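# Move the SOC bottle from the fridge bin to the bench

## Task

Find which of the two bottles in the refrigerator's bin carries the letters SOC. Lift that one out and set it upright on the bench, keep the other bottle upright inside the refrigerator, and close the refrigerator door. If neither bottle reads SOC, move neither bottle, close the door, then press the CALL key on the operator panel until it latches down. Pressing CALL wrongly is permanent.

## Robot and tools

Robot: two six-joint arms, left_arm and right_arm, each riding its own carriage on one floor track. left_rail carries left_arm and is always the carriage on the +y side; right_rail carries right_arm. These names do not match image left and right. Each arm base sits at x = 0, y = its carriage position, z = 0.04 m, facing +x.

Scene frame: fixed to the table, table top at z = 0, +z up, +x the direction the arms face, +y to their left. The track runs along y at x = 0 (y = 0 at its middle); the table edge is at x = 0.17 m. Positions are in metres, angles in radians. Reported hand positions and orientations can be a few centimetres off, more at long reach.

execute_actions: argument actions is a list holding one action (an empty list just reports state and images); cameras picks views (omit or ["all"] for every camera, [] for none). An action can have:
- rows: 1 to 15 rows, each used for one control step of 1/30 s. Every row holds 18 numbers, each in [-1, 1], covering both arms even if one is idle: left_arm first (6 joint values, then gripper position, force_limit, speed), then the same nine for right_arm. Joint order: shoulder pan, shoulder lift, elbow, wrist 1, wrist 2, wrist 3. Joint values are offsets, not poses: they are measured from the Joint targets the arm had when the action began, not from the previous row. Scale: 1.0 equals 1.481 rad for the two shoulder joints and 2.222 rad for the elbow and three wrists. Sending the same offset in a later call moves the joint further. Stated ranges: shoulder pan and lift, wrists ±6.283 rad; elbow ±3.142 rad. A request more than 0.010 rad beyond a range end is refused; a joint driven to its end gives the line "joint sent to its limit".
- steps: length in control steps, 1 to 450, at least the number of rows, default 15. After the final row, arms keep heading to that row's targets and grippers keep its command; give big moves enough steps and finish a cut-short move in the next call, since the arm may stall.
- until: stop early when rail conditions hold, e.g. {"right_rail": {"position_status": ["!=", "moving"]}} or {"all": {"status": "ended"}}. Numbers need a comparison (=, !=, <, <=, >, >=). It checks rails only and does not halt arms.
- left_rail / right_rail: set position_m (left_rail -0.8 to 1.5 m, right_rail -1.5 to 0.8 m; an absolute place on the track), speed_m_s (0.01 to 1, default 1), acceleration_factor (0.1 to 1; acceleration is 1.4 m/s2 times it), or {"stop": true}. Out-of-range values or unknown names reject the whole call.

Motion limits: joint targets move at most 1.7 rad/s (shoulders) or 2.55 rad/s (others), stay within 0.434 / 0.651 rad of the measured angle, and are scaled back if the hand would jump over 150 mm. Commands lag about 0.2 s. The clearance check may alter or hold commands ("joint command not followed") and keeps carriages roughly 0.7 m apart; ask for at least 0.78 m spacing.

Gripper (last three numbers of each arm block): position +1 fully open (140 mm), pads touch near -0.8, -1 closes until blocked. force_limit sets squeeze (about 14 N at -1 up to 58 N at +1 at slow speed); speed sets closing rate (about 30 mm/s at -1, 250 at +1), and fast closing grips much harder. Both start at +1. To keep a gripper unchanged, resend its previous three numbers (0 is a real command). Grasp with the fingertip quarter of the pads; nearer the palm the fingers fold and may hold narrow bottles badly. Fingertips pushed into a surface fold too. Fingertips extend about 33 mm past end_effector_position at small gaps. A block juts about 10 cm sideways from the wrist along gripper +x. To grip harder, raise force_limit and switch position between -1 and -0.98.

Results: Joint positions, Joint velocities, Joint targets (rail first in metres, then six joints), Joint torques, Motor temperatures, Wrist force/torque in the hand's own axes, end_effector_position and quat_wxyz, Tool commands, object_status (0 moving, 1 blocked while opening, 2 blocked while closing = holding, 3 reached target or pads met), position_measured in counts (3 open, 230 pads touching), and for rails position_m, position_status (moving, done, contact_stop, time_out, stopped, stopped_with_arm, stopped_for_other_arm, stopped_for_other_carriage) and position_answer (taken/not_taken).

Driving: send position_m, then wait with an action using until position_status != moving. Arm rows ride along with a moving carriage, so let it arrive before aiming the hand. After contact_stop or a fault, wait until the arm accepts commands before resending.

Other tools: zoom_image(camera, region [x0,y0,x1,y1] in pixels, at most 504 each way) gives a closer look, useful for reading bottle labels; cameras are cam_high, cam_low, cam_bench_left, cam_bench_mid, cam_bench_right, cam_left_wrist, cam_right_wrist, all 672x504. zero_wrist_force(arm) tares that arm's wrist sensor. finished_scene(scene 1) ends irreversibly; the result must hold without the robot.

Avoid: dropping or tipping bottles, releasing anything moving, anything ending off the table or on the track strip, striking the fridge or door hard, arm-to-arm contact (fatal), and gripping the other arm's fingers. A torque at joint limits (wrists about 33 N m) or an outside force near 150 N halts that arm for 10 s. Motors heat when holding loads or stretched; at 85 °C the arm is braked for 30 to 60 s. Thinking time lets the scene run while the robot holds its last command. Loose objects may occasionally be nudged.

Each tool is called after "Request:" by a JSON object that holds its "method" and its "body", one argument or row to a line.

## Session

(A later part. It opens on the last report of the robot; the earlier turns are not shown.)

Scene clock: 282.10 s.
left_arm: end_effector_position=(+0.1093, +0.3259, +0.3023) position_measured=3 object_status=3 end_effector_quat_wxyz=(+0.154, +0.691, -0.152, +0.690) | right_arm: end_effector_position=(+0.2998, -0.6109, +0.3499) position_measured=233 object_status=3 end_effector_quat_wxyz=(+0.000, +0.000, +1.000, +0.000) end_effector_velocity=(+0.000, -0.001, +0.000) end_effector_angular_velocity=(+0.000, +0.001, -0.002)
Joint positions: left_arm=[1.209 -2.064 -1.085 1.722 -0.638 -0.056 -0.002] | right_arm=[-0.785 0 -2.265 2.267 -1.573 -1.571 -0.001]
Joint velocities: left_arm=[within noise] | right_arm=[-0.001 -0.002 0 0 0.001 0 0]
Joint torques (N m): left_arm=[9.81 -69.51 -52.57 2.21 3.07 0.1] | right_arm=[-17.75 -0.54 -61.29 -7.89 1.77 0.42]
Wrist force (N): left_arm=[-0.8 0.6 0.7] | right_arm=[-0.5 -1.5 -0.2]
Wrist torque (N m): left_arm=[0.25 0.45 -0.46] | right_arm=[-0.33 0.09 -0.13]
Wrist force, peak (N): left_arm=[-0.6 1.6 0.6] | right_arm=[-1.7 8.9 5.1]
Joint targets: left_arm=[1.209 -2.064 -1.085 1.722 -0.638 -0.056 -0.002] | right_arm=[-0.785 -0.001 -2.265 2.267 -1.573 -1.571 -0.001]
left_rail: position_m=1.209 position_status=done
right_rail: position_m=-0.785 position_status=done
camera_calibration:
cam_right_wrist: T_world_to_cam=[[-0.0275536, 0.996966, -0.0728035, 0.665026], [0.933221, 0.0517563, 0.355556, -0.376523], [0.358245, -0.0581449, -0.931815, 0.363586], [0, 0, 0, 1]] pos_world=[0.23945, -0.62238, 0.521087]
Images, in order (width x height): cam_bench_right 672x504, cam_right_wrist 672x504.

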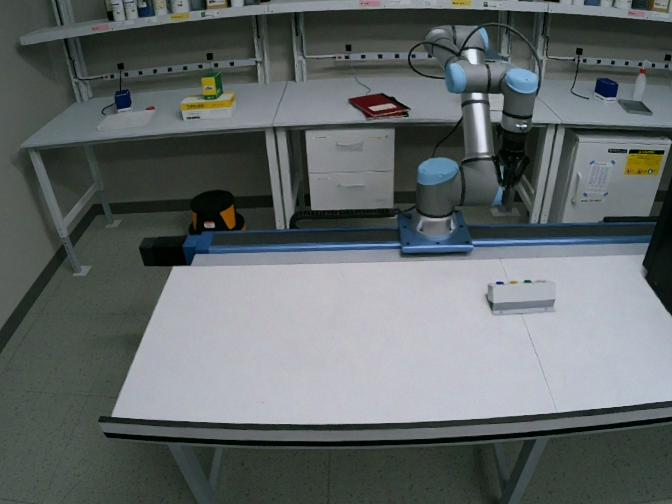

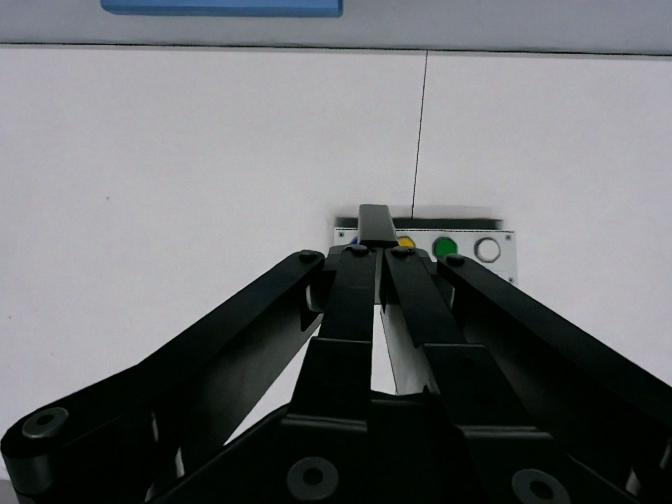

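Request:
{"method": "execute_actions", "body": {
  "actions": [
    {"rows":[[0,0,0,0,0,0,1,1,1,0,0.2417,0.0061,-0.1671,0,0,-1,0,0]],"steps":25}
  ],
  "cameras": ["cam_right_wrist"]
}}

Request:
{"method": "zoom_image", "body": {
  "camera": "cam_right_wrist",
  "region": [270, 30, 590, 250]
}}

Scene clock: 289.70 s.
left_arm: end_effector_position=(+0.1093, +0.3259, +0.3023) position_measured=3 object_status=3 end_effector_quat_wxyz=(+0.154, +0.691, -0.152, +0.690) | right_arm: end_effector_position=(+0.4501, -0.6112, +0.2499) position_measured=233 object_status=3 end_effector_quat_wxyz=(+0.000, +0.000, +1.000, +0.000)
Joint positions: left_arm=[1.209 -2.064 -1.085 1.722 -0.638 -0.056 -0.002] | right_arm=[-0.785 -0.001 -1.907 2.28 -1.944 -1.571 -0.001]
Joint torques (N m): left_arm=[8 -71.48 -51.67 1.95 3.17 -0.07] | right_arm=[11.36 -5.06 -36.15 -7.73 1.47 0.86]
Wrist force (N): left_arm=[-0.7 0.7 0.2] | right_arm=[-0.2 -1.4 -0.1]
Wrist torque (N m): left_arm=[0.28 0.42 -0.46] | right_arm=[-0.32 0.01 -0.13]
Wrist force, peak (N): left_arm=[-0.8 1.4 0.9] | right_arm=[10.0 -1.2 -3.5]
Joint targets: left_arm=[1.209 -2.064 -1.085 1.722 -0.638 -0.056 -0.002] | right_arm=[-0.785 -0.001 -1.907 2.280 -1.945 -1.571 -0.001]
left_rail: position_m=1.209 position_status=done
right_rail: position_m=-0.785 position_status=done
camera_calibration:
cam_right_wrist: T_world_to_cam=[[-0.0273816, 0.996976, -0.0727287, 0.661997], [0.933306, 0.0515563, 0.355361, -0.481388], [0.358036, -0.0581478, -0.931895, 0.216627], [0, 0, 0, 1]] pos_world=[0.389849, -0.62258, 0.421087]
Images, in order (width x height): cam_right_wrist 672x504.

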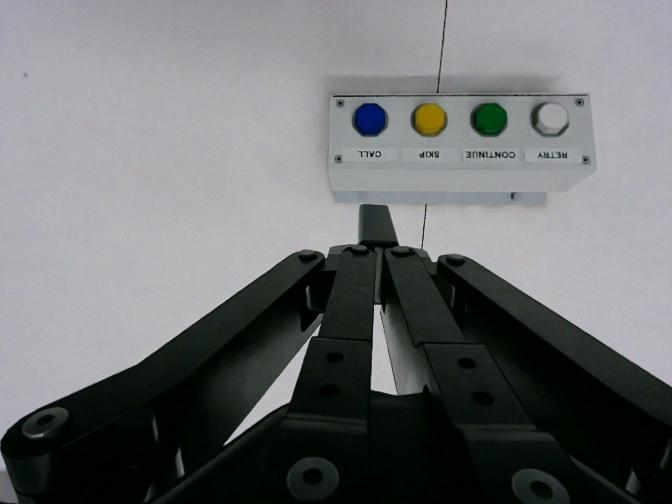

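Scaled by 1.575 from the camera's 672x504 image, which has a finer 960x720 frame.

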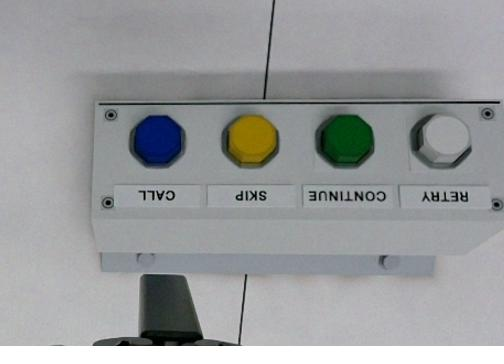

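Request:
{"method": "execute_actions", "body": {
  "actions": [
    {"right_rail":{"position_m":-1.2},"steps":90,"until":{"right_rail":{"position_status":["!=","moving"]}}}
  ],
  "cameras": []
}}

Request:
{"method": "execute_actions", "body": {
  "actions": [
    {"rows":[[0,0,0,0,0,0,1,1,1,0.6749,0.2909,-0.0173,-0.3073,-0.1888,0,-1,0,0]],"steps":35}
  ],
  "cameras": ["cam_right_wrist","cam_bench_right"]
}}

Scene clock: 345.60 s.
left_arm: end_effector_position=(+0.1093, +0.3259, +0.3023) position_measured=3 object_status=3 end_effector_quat_wxyz=(+0.154, +0.691, -0.152, +0.690) | right_arm: end_effector_position=(+0.4501, -1.0261, +0.2498) position_measured=233 object_status=3 end_effector_quat_wxyz=(+0.000, +0.000, +1.000, +0.000)
Joint positions: left_arm=[1.209 -2.064 -1.085 1.722 -0.638 -0.056 -0.002] | right_arm=[-1.2 -0.001 -1.906 2.28 -1.945 -1.571 -0.001]
Joint torques (N m): left_arm=[7.87 -71.15 -52.1 1.97 3.29 -0.19] | right_arm=[1.64 -14.02 -40.16 -7 1.42 0.57]
Wrist force (N): left_arm=[-0.9 0.9 0.5] | right_arm=[-0.1 -1.4 -0.1]
Wrist torque (N m): left_arm=[0.31 0.47 -0.46] | right_arm=[-0.32 -0.02 -0.13]
Wrist force, peak (N): left_arm=[-0.9 1.4 0.6] | right_arm=[-0.2 -3.6 0.2]
Joint targets: left_arm=[1.209 -2.064 -1.085 1.722 -0.638 -0.056 -0.002] | right_arm=[-1.200 -0.001 -1.907 2.280 -1.945 -1.571 -0.001]
Tool commands: left_gripper/position=+1.0 left_gripper/force_limit=+1.0 left_gripper/speed=+1.0 right_gripper/position=-1.0 right_gripper/force_limit=+0.0 right_gripper/speed=+0.0
left_rail: position_m=1.209 position_status=done
right_rail: position_m=-1.200 position_status=done
No camera images: "cameras" was empty.

Scene clock: 347.03 s.
left_arm: end_effector_position=(+0.1093, +0.3259, +0.3023) position_measured=3 object_status=3 end_effector_quat_wxyz=(+0.154, +0.691, -0.152, +0.690) | right_arm: end_effector_position=(+0.3349, -0.6142, +0.1705) position_measured=233 object_status=3 end_effector_quat_wxyz=(+0.223, -0.437, +0.864, -0.113)
Joint positions: left_arm=[1.209 -2.064 -1.085 1.722 -0.638 -0.056 -0.002] | right_arm=[-1.2 0.999 -1.476 2.242 -2.627 -1.99 -0.001]
Joint torques (N m): left_arm=[6.93 -71.08 -51.71 1.95 3.05 -0.35] | right_arm=[11.2 -38.09 -54.94 -8.84 -3.76 0.22]
Wrist force (N): left_arm=[-0.7 0.9 0.3] | right_arm=[-0.2 -1.3 0.2]
Wrist torque (N m): left_arm=[0.31 0.42 -0.46] | right_arm=[-0.25 0.08 -0.10]
Wrist force, peak (N): left_arm=[-0.5 1.0 1.1] | right_arm=[3.4 -8.4 -9.4]
Joint targets: left_arm=[1.209 -2.064 -1.085 1.722 -0.638 -0.056 -0.002] | right_arm=[-1.200 0.999 -1.476 2.242 -2.627 -1.990 -0.001]
left_rail: position_m=1.209 position_status=done
right_rail: position_m=-1.200 position_status=done
camera_calibration:
cam_right_wrist: T_world_to_cam=[[-0.682041, 0.567895, -0.460776, 0.678028], [0.275274, 0.783086, 0.557674, 0.289687], [0.677528, 0.253517, -0.690424, 0.226949], [0, 0, 0, 1]] pos_world=[0.228936, -0.669434, 0.307559]
Images, in order (width x height): cam_bench_right 672x504, cam_right_wrist 672x504.

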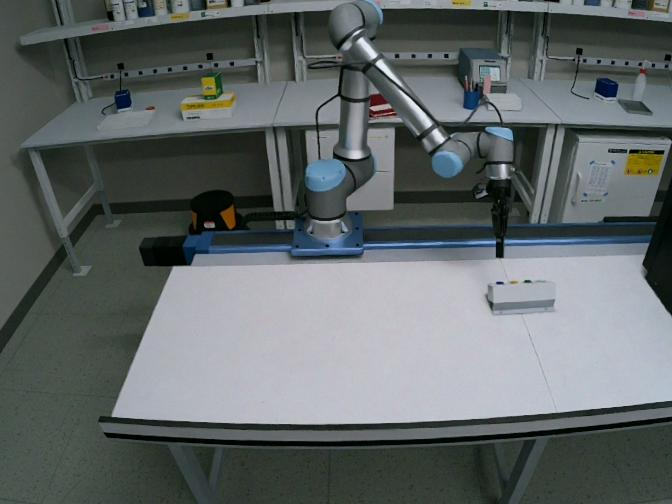

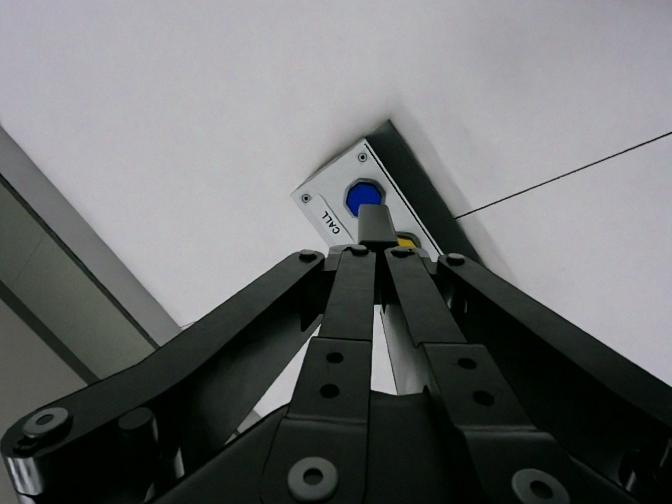

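Request:
{"method": "zoom_image", "body": {
  "camera": "cam_right_wrist",
  "region": [280, 110, 480, 260]
}}

Scaled by 2.520 from the camera's 672x504 image, which has a finer 960x720 frame.

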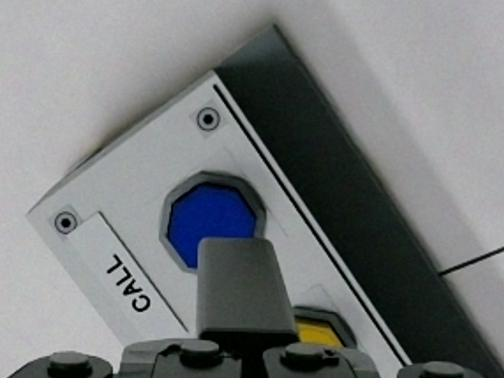

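Request:
{"method": "execute_actions", "body": {
  "actions": [
    {"rows":[[0,0,0,0,0,0,1,1,1,-0.01987,0.08069,0.01273,-0.08881,-0.01487,0.00045,-1,0,0]],"steps":20}
  ],
  "cameras": ["cam_right_wrist","cam_bench_right"]
}}

Request:
{"method": "zoom_image", "body": {
  "camera": "cam_right_wrist",
  "region": [280, 110, 480, 260]
}}

Request:
{"method": "zoom_image", "body": {
  "camera": "cam_bench_right",
  "region": [450, 210, 580, 330]
}}

Scene clock: 419.13 s.
left_arm: end_effector_position=(+0.1093, +0.3259, +0.3023) position_measured=3 object_status=3 end_effector_quat_wxyz=(+0.154, +0.691, -0.152, +0.690) | right_arm: end_effector_position=(+0.3719, -0.6129, +0.1178) position_measured=233 object_status=3 end_effector_quat_wxyz=(+0.249, -0.414, +0.868, -0.119)
Joint positions: left_arm=[1.209 -2.064 -1.085 1.722 -0.638 -0.056 -0.002] | right_arm=[-1.2 0.97 -1.356 2.27 -2.825 -2.023 0]
Joint torques (N m): left_arm=[7.04 -73.48 -50.47 2.09 3.25 -0.77] | right_arm=[-17.61 -44.42 -21.76 -8.68 -3.27 3.6]
Wrist force (N): left_arm=[-0.3 0.9 0.8] | right_arm=[-0.1 -1.6 0.4]
Wrist torque (N m): left_arm=[0.31 0.35 -0.46] | right_arm=[-0.29 0.07 -0.09]
Wrist force, peak (N): left_arm=[-1.0 0.9 1.0] | right_arm=[-4.2 -0.4 -13.8]
Joint targets: left_arm=[1.209 -2.064 -1.085 1.722 -0.638 -0.056 -0.002] | right_arm=[-1.200 0.970 -1.356 2.270 -2.825 -2.023 0.000]
left_rail: position_m=1.209 position_status=done
right_rail: position_m=-1.200 position_status=done
camera_calibration:
cam_right_wrist: T_world_to_cam=[[-0.633136, 0.605862, -0.481736, 0.685925], [0.275494, 0.757995, 0.591225, 0.288437], [0.723354, 0.24161, -0.646825, 0.135726], [0, 0, 0, 1]] pos_world=[0.256643, -0.667003, 0.247695]
Images, in order (width x height): cam_bench_right 672x504, cam_right_wrist 672x504.

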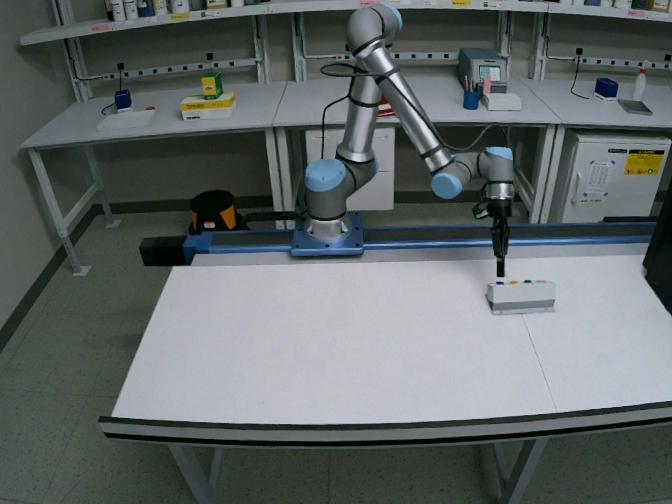

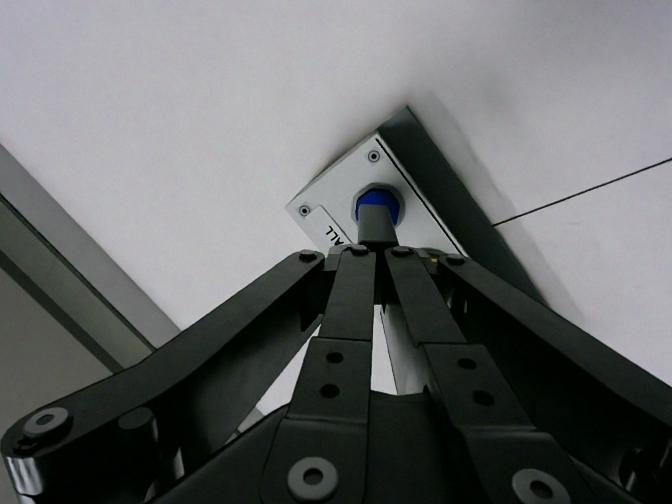

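Scaled by 2.520 from the camera's 672x504 image, which has a finer 960x720 frame.

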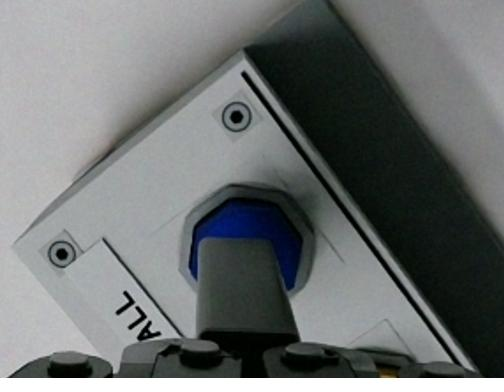

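Scaled by 3.877 from the camera's 672x504 image, which has a finer 960x720 frame.

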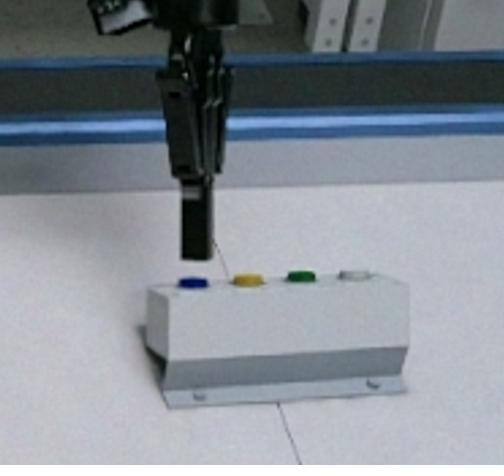

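Request:
{"method": "execute_actions", "body": {
  "actions": [
    {"rows":[[0,0,0,0,0,0,1,1,1,-0.0036,0.01396,0.00375,-0.01384,0.00073,0,-1,0,0]],"steps":15}
  ],
  "cameras": ["cam_right_wrist","cam_bench_right"]
}}

Request:
{"method": "zoom_image", "body": {
  "camera": "cam_right_wrist",
  "region": [280, 110, 480, 260]
}}

Request:
{"method": "zoom_image", "body": {
  "camera": "cam_bench_right",
  "region": [470, 240, 570, 330]
}}

Scene clock: 465.50 s.
left_arm: end_effector_position=(+0.1093, +0.3259, +0.3023) position_measured=3 object_status=3 end_effector_quat_wxyz=(+0.154, +0.691, -0.152, +0.690) | right_arm: end_effector_position=(+0.3744, -0.6150, +0.1052) position_measured=233 object_status=3 end_effector_quat_wxyz=(+0.249, -0.412, +0.869, -0.118)
Joint positions: left_arm=[1.209 -2.064 -1.085 1.722 -0.638 -0.056 -0.002] | right_arm=[-1.2 0.964 -1.335 2.279 -2.855 -2.022 0]
Joint torques (N m): left_arm=[7.59 -72.95 -50.95 2.04 3 -1.1] | right_arm=[-18.49 -44.49 -19.42 -8.52 1.3 3.67]
Wrist force (N): left_arm=[-0.8 0.6 0.6] | right_arm=[-0.1 -1.5 0.3]
Wrist torque (N m): left_arm=[0.23 0.45 -0.46] | right_arm=[-0.27 0.09 -0.08]
Wrist force, peak (N): left_arm=[-0.8 1.2 0.9] | right_arm=[-2.4 -2.3 -4.0]
Joint targets: left_arm=[1.209 -2.064 -1.085 1.722 -0.638 -0.056 -0.002] | right_arm=[-1.200 0.964 -1.335 2.279 -2.855 -2.022 0.000]
left_rail: position_m=1.209 position_status=done
right_rail: position_m=-1.200 position_status=done
camera_calibration:
cam_right_wrist: T_world_to_cam=[[-0.630321, 0.610041, -0.480152, 0.68387], [0.279228, 0.755243, 0.592992, 0.29348], [0.724381, 0.239703, -0.646386, 0.124628], [0, 0, 0, 1]] pos_world=[0.258831, -0.668711, 0.234889]
Images, in order (width x height): cam_bench_right 672x504, cam_right_wrist 672x504.

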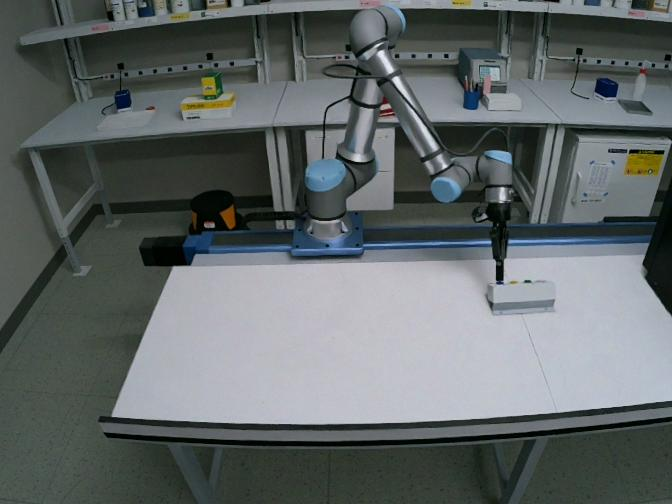

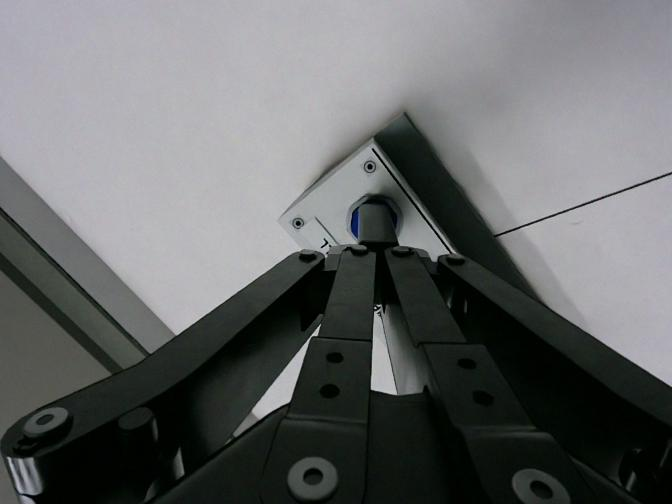

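Scaled by 2.520 from the camera's 672x504 image, which has a finer 960x720 frame.

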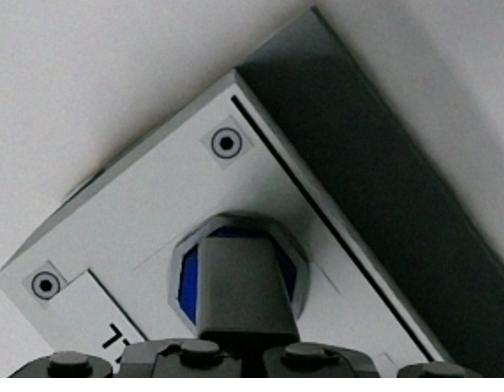

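Scaled by 5.040 from the camera's 672x504 image, which has a finer 960x720 frame.

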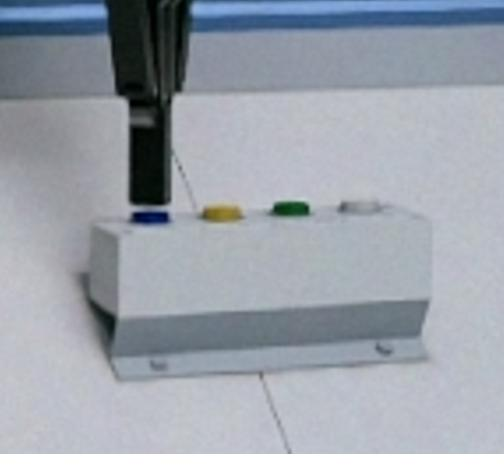

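Request:
{"method": "execute_actions", "body": {
  "actions": [
    {"rows":[[0,0,0,0,0,0,1,1,1,-0.00298,0.00722,0.00026,-0.00597,0.00066,0,-1,0,0]],"steps":15}
  ],
  "cameras": ["cam_bench_right"]
}}

Scene clock: 470.80 s.
left_arm: end_effector_position=(+0.1093, +0.3259, +0.3023) position_measured=3 object_status=3 end_effector_quat_wxyz=(+0.154, +0.691, -0.152, +0.690) | right_arm: end_effector_position=(+0.3776, -0.6150, +0.1001) position_measured=233 object_status=3 end_effector_quat_wxyz=(+0.249, -0.410, +0.870, -0.118)
Joint positions: left_arm=[1.209 -2.064 -1.085 1.722 -0.638 -0.056 -0.002] | right_arm=[-1.2 0.96 -1.325 2.279 -2.869 -2.02 0]
Joint torques (N m): left_arm=[6.84 -73.89 -50.66 1.97 3.12 -0.94] | right_arm=[-18.1 -40.8 -19.55 -9.34 1.14 3.41]
Wrist force (N): left_arm=[-0.5 0.9 0.4] | right_arm=[1.8 -0.6 -5.5]
Wrist torque (N m): left_arm=[0.31 0.38 -0.46] | right_arm=[-0.37 0.30 -0.08]
Wrist force, peak (N): left_arm=[-0.8 1.5 0.7] | right_arm=[2.0 -0.7 -6.1]
Joint targets: left_arm=[1.209 -2.064 -1.085 1.722 -0.638 -0.056 -0.002] | right_arm=[-1.200 0.960 -1.325 2.279 -2.869 -2.020 0.000]
left_rail: position_m=1.209 position_status=done
right_rail: position_m=-1.200 position_status=done
Images, in order (width x height): cam_bench_right 672x504.

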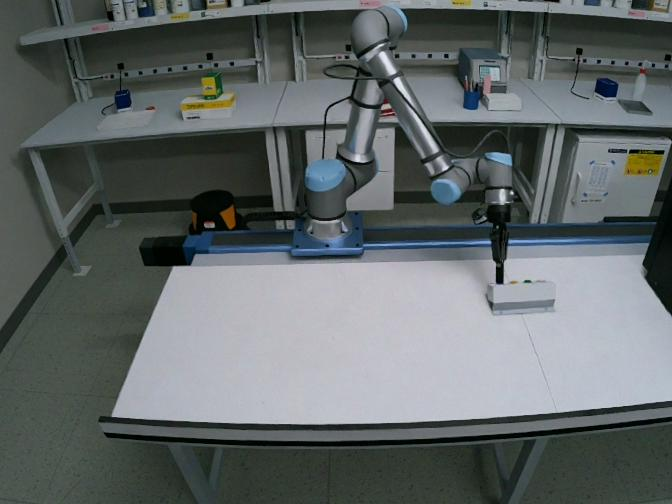

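Request:
{"method": "execute_actions", "body": {
  "actions": [
    {"rows":[[0,0,0,0,0,0,1,1,1,-0.00099,0.00241,0.00009,-0.00199,0.00022,0,-1,0,0]],"steps":12}
  ],
  "cameras": ["cam_right_wrist"]
}}

Request:
{"method": "execute_actions", "body": {
  "actions": [
    {"rows":[[0,0,0,0,0,0,1,1,1,-0.00099,0.00241,0.00009,-0.00199,0.00022,0,-1,0,0]],"steps":12}
  ],
  "cameras": ["cam_right_wrist"]
}}

Scene clock: 475.07 s.
left_arm: end_effector_position=(+0.1093, +0.3259, +0.3023) position_measured=3 object_status=3 end_effector_quat_wxyz=(+0.154, +0.691, -0.152, +0.690) | right_arm: end_effector_position=(+0.3787, -0.6150, +0.0984) position_measured=233 object_status=3 end_effector_quat_wxyz=(+0.249, -0.409, +0.870, -0.118)
Joint positions: left_arm=[1.209 -2.064 -1.085 1.722 -0.638 -0.056 -0.002] | right_arm=[-1.2 0.959 -1.321 2.279 -2.873 -2.02 0]
Joint torques (N m): left_arm=[5.23 -74.44 -50.71 1.78 3.14 -0.69] | right_arm=[-21.06 -42.79 -19.99 -9 0.39 3.4]
Wrist force (N): left_arm=[-0.7 0.6 0.8] | right_arm=[2.0 0.2 -6.9]
Wrist torque (N m): left_arm=[0.25 0.43 -0.45] | right_arm=[-0.40 0.20 -0.08]
Wrist force, peak (N): left_arm=[-0.8 1.1 1.0] | right_arm=[2.1 0.1 -7.4]
Joint targets: left_arm=[1.209 -2.064 -1.085 1.722 -0.638 -0.056 -0.002] | right_arm=[-1.200 0.959 -1.321 2.279 -2.873 -2.020 0.000]
left_rail: position_m=1.209 position_status=done
right_rail: position_m=-1.200 position_status=done
camera_calibration:
cam_right_wrist: T_world_to_cam=[[-0.627131, 0.61486, -0.478178, 0.684944], [0.283183, 0.751874, 0.595393, 0.292554], [0.725613, 0.237978, -0.645641, 0.115606], [0, 0, 0, 1]] pos_world=[0.262818, -0.66862, 0.227981]
Images, in order (width x height): cam_right_wrist 672x504.

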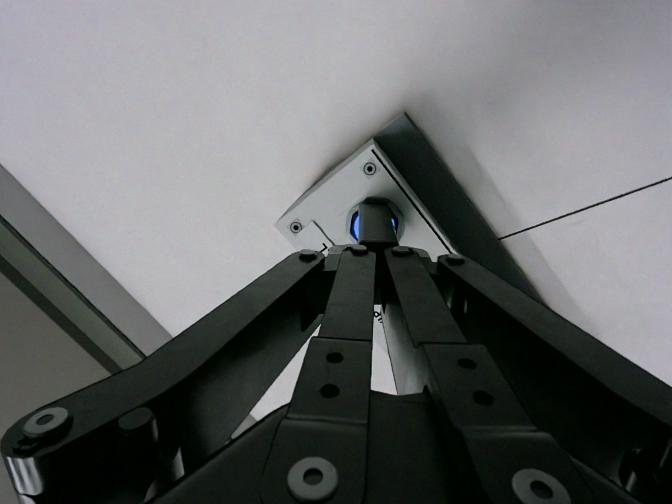

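Scene clock: 475.67 s.
left_arm: end_effector_position=(+0.1093, +0.3259, +0.3023) position_measured=3 object_status=3 end_effector_quat_wxyz=(+0.154, +0.691, -0.152, +0.690) | right_arm: end_effector_position=(+0.3797, -0.6150, +0.0968) position_measured=233 object_status=3 end_effector_quat_wxyz=(+0.249, -0.408, +0.870, -0.117)
Joint positions: left_arm=[1.209 -2.064 -1.085 1.722 -0.638 -0.056 -0.002] | right_arm=[-1.2 0.957 -1.318 2.28 -2.878 -2.019 0]
Joint torques (N m): left_arm=[5.88 -72.45 -50.97 1.83 3.09 -0.76] | right_arm=[-42 -5.99 -19.04 -6.95 0.39 3.97]
Wrist force (N): left_arm=[-0.7 0.5 0.5] | right_arm=[21.9 -0.9 -80.6]
Wrist torque (N m): left_arm=[0.22 0.43 -0.46] | right_arm=[-0.68 1.11 -0.16]
Wrist force, peak (N): left_arm=[-0.9 1.0 0.8] | right_arm=[21.9 -0.9 -80.6]
Joint targets: left_arm=[1.209 -2.064 -1.085 1.722 -0.638 -0.056 -0.002] | right_arm=[-1.200 0.957 -1.318 2.280 -2.878 -2.019 0.000]
left_rail: position_m=1.209 position_status=done
right_rail: position_m=-1.200 position_status=done
camera_calibration:
cam_right_wrist: T_world_to_cam=[[-0.626327, 0.616073, -0.477671, 0.68524], [0.284071, 0.750981, 0.596097, 0.292296], [0.725961, 0.237659, -0.645368, 0.113418], [0, 0, 0, 1]] pos_world=[0.263815, -0.668622, 0.226278]
Images, in order (width x height): cam_right_wrist 672x504.

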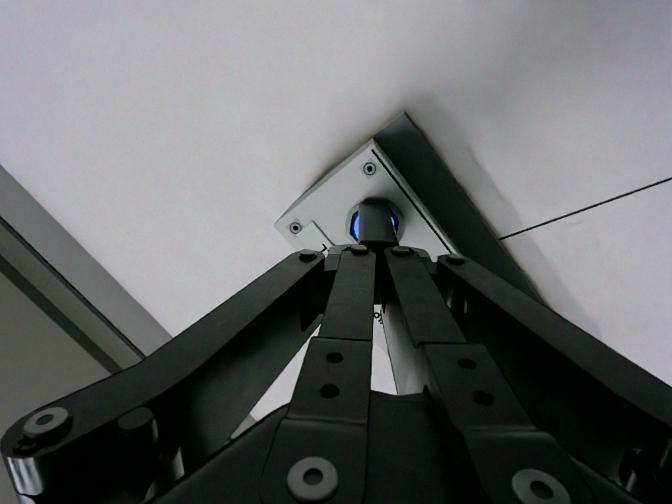

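Request:
{"method": "execute_actions", "body": {
  "actions": [
    {"rows":[[0,0,0,0,0,0,1,1,1,0.01190,-0.02887,-0.00103,0.02390,-0.00266,0,-1,0,0]],"steps":18}
  ],
  "cameras": ["cam_right_wrist","cam_bench_right"]
}}

Request:
{"method": "zoom_image", "body": {
  "camera": "cam_right_wrist",
  "region": [280, 110, 480, 260]
}}

Request:
{"method": "zoom_image", "body": {
  "camera": "cam_bench_right",
  "region": [470, 240, 570, 330]
}}

Scene clock: 480.17 s.
left_arm: end_effector_position=(+0.1093, +0.3259, +0.3023) position_measured=3 object_status=3 end_effector_quat_wxyz=(+0.154, +0.691, -0.152, +0.690) | right_arm: end_effector_position=(+0.3669, -0.6153, +0.1169) position_measured=233 object_status=3 end_effector_quat_wxyz=(+0.248, -0.416, +0.866, -0.120)
Joint positions: left_arm=[1.209 -2.064 -1.085 1.722 -0.638 -0.056 -0.002] | right_arm=[-1.2 0.975 -1.36 2.277 -2.825 -2.025 0]
Joint torques (N m): left_arm=[6.62 -72.95 -50.64 1.95 3.32 -0.78] | right_arm=[10.25 -65.07 -48.24 -1.49 -3.8 3.57]
Wrist force (N): left_arm=[-0.5 0.7 0.6] | right_arm=[-1.2 -0.2 1.2]
Wrist torque (N m): left_arm=[0.27 0.39 -0.45] | right_arm=[0.01 0.32 -0.08]
Wrist force, peak (N): left_arm=[-0.5 1.3 0.9] | right_arm=[22.1 -1.1 -88.8]
Joint targets: left_arm=[1.209 -2.064 -1.085 1.722 -0.638 -0.056 -0.002] | right_arm=[-1.200 0.975 -1.360 2.277 -2.824 -2.025 0.000]
left_rail: position_m=1.209 position_status=done
right_rail: position_m=-1.200 position_status=done
camera_calibration:
cam_right_wrist: T_world_to_cam=[[-0.635894, 0.601448, -0.483631, 0.682218], [0.272364, 0.761211, 0.588537, 0.295585], [0.72212, 0.242523, -0.647862, 0.140499], [0, 0, 0, 1]] pos_world=[0.251854, -0.669396, 0.247003]
Images, in order (width x height): cam_bench_right 672x504, cam_right_wrist 672x504.

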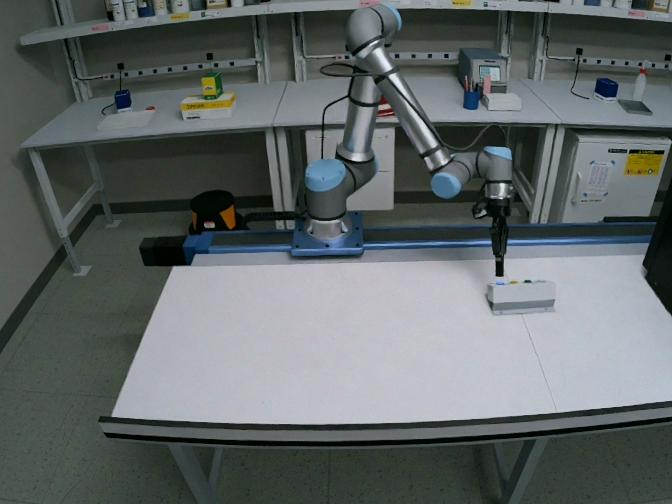

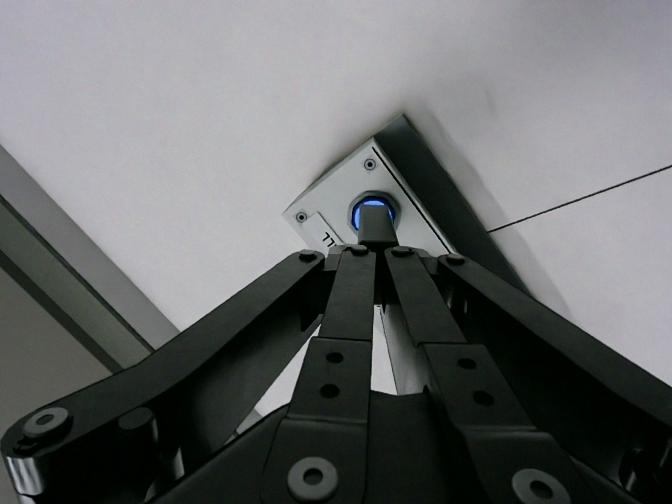

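Scaled by 2.520 from the camera's 672x504 image, which has a finer 960x720 frame.

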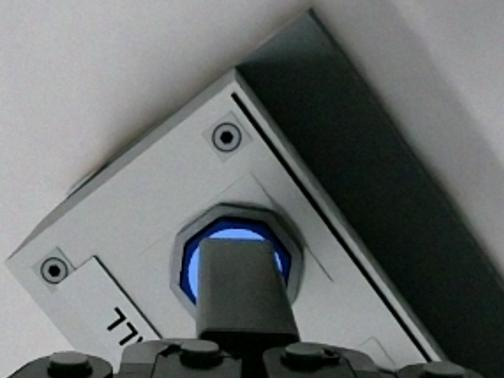

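Scaled by 5.040 from the camera's 672x504 image, which has a finer 960x720 frame.

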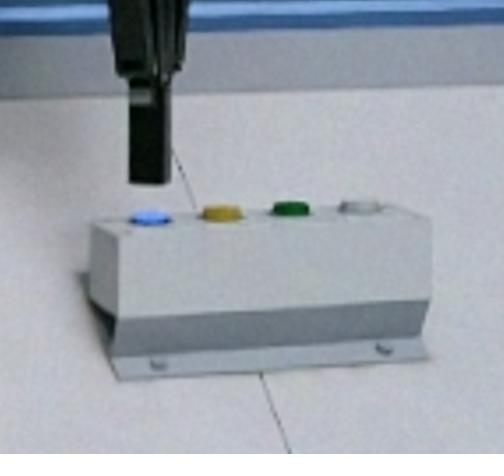

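Request:
{"method": "execute_actions", "body": {
  "actions": [
    {"rows":[[0,0,0,0,0,0,1,1,1,0.01587,-0.07846,-0.01598,0.0883,0.01553,0,-1,0,0]],"steps":22}
  ],
  "cameras": ["cam_right_wrist","cam_bench_right"]
}}

Request:
{"method": "zoom_image", "body": {
  "camera": "cam_right_wrist",
  "region": [280, 110, 480, 260]
}}

Request:
{"method": "zoom_image", "body": {
  "camera": "cam_bench_right",
  "region": [480, 270, 560, 320]
}}

Scene clock: 488.03 s.
left_arm: end_effector_position=(+0.1093, +0.3259, +0.3023) position_measured=3 object_status=3 end_effector_quat_wxyz=(+0.154, +0.691, -0.152, +0.690) | right_arm: end_effector_position=(+0.3357, -0.6142, +0.1715) position_measured=233 object_status=3 end_effector_quat_wxyz=(+0.224, -0.436, +0.864, -0.113)
Joint positions: left_arm=[1.209 -2.064 -1.085 1.722 -0.638 -0.056 -0.002] | right_arm=[-1.2 0.998 -1.476 2.242 -2.628 -1.991 0]
Joint torques (N m): left_arm=[7.18 -74.35 -50.44 2.04 3.29 -1.08] | right_arm=[8.1 -57 -53.66 -1.79 0.99 3.13]
Wrist force (N): left_arm=[-0.4 0.7 0.8] | right_arm=[-1.2 -0.5 1.2]
Wrist torque (N m): left_arm=[0.26 0.34 -0.45] | right_arm=[-0.07 0.31 -0.10]
Wrist force, peak (N): left_arm=[-0.8 1.2 0.7] | right_arm=[5.7 0.3 14.2]
Joint targets: left_arm=[1.209 -2.064 -1.085 1.722 -0.638 -0.056 -0.002] | right_arm=[-1.200 0.998 -1.477 2.242 -2.628 -1.991 0.000]
left_rail: position_m=1.209 position_status=done
right_rail: position_m=-1.200 position_status=done
camera_calibration:
cam_right_wrist: T_world_to_cam=[[-0.680363, 0.570007, -0.46065, 0.679736], [0.275769, 0.781472, 0.55969, 0.287425], [0.679012, 0.253759, -0.688875, 0.226465], [0, 0, 0, 1]] pos_world=[0.229432, -0.669537, 0.308257]
Images, in order (width x height): cam_bench_right 672x504, cam_right_wrist 672x504.

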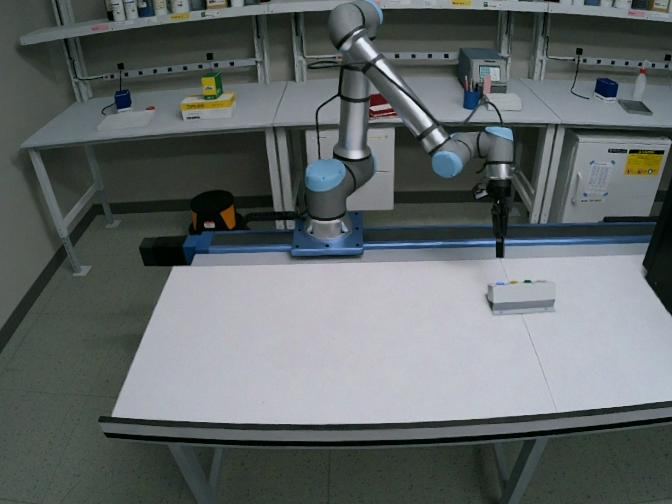

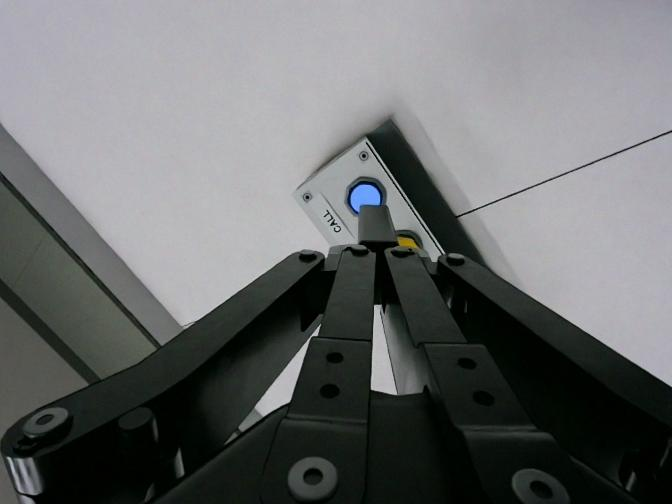

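Scaled by 2.520 from the camera's 672x504 image, which has a finer 960x720 frame.

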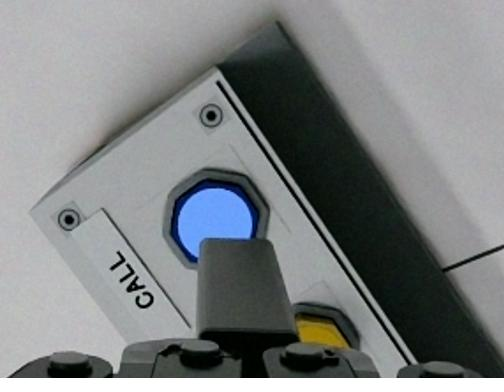

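Scaled by 6.300 from the camera's 672x504 image, which has a finer 960x720 frame.

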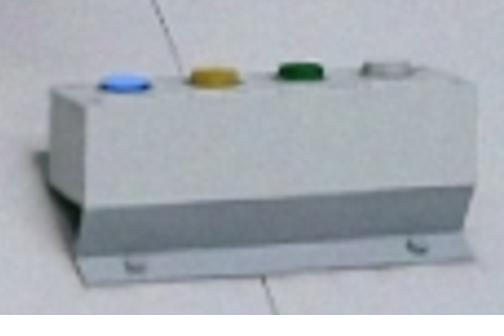

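Request:
{"method": "zoom_image", "body": {
  "camera": "cam_bench_right",
  "region": [490, 274, 530, 294]
}}

Request:
{"method": "zoom_image", "body": {
  "camera": "cam_bench_right",
  "region": [518, 272, 558, 292]
}}

Scaled by 12.600 from the camera's 672x504 image, which has a finer 960x720 frame.

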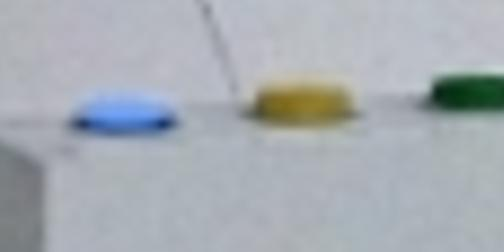

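Scaled by 12.600 from the camera's 672x504 image, which has a finer 960x720 frame.

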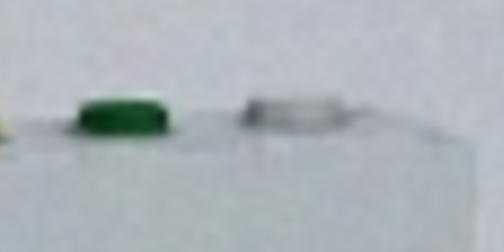

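Request:
{"method": "finished_scene", "body": {

}}

The scene is finished: the task was done.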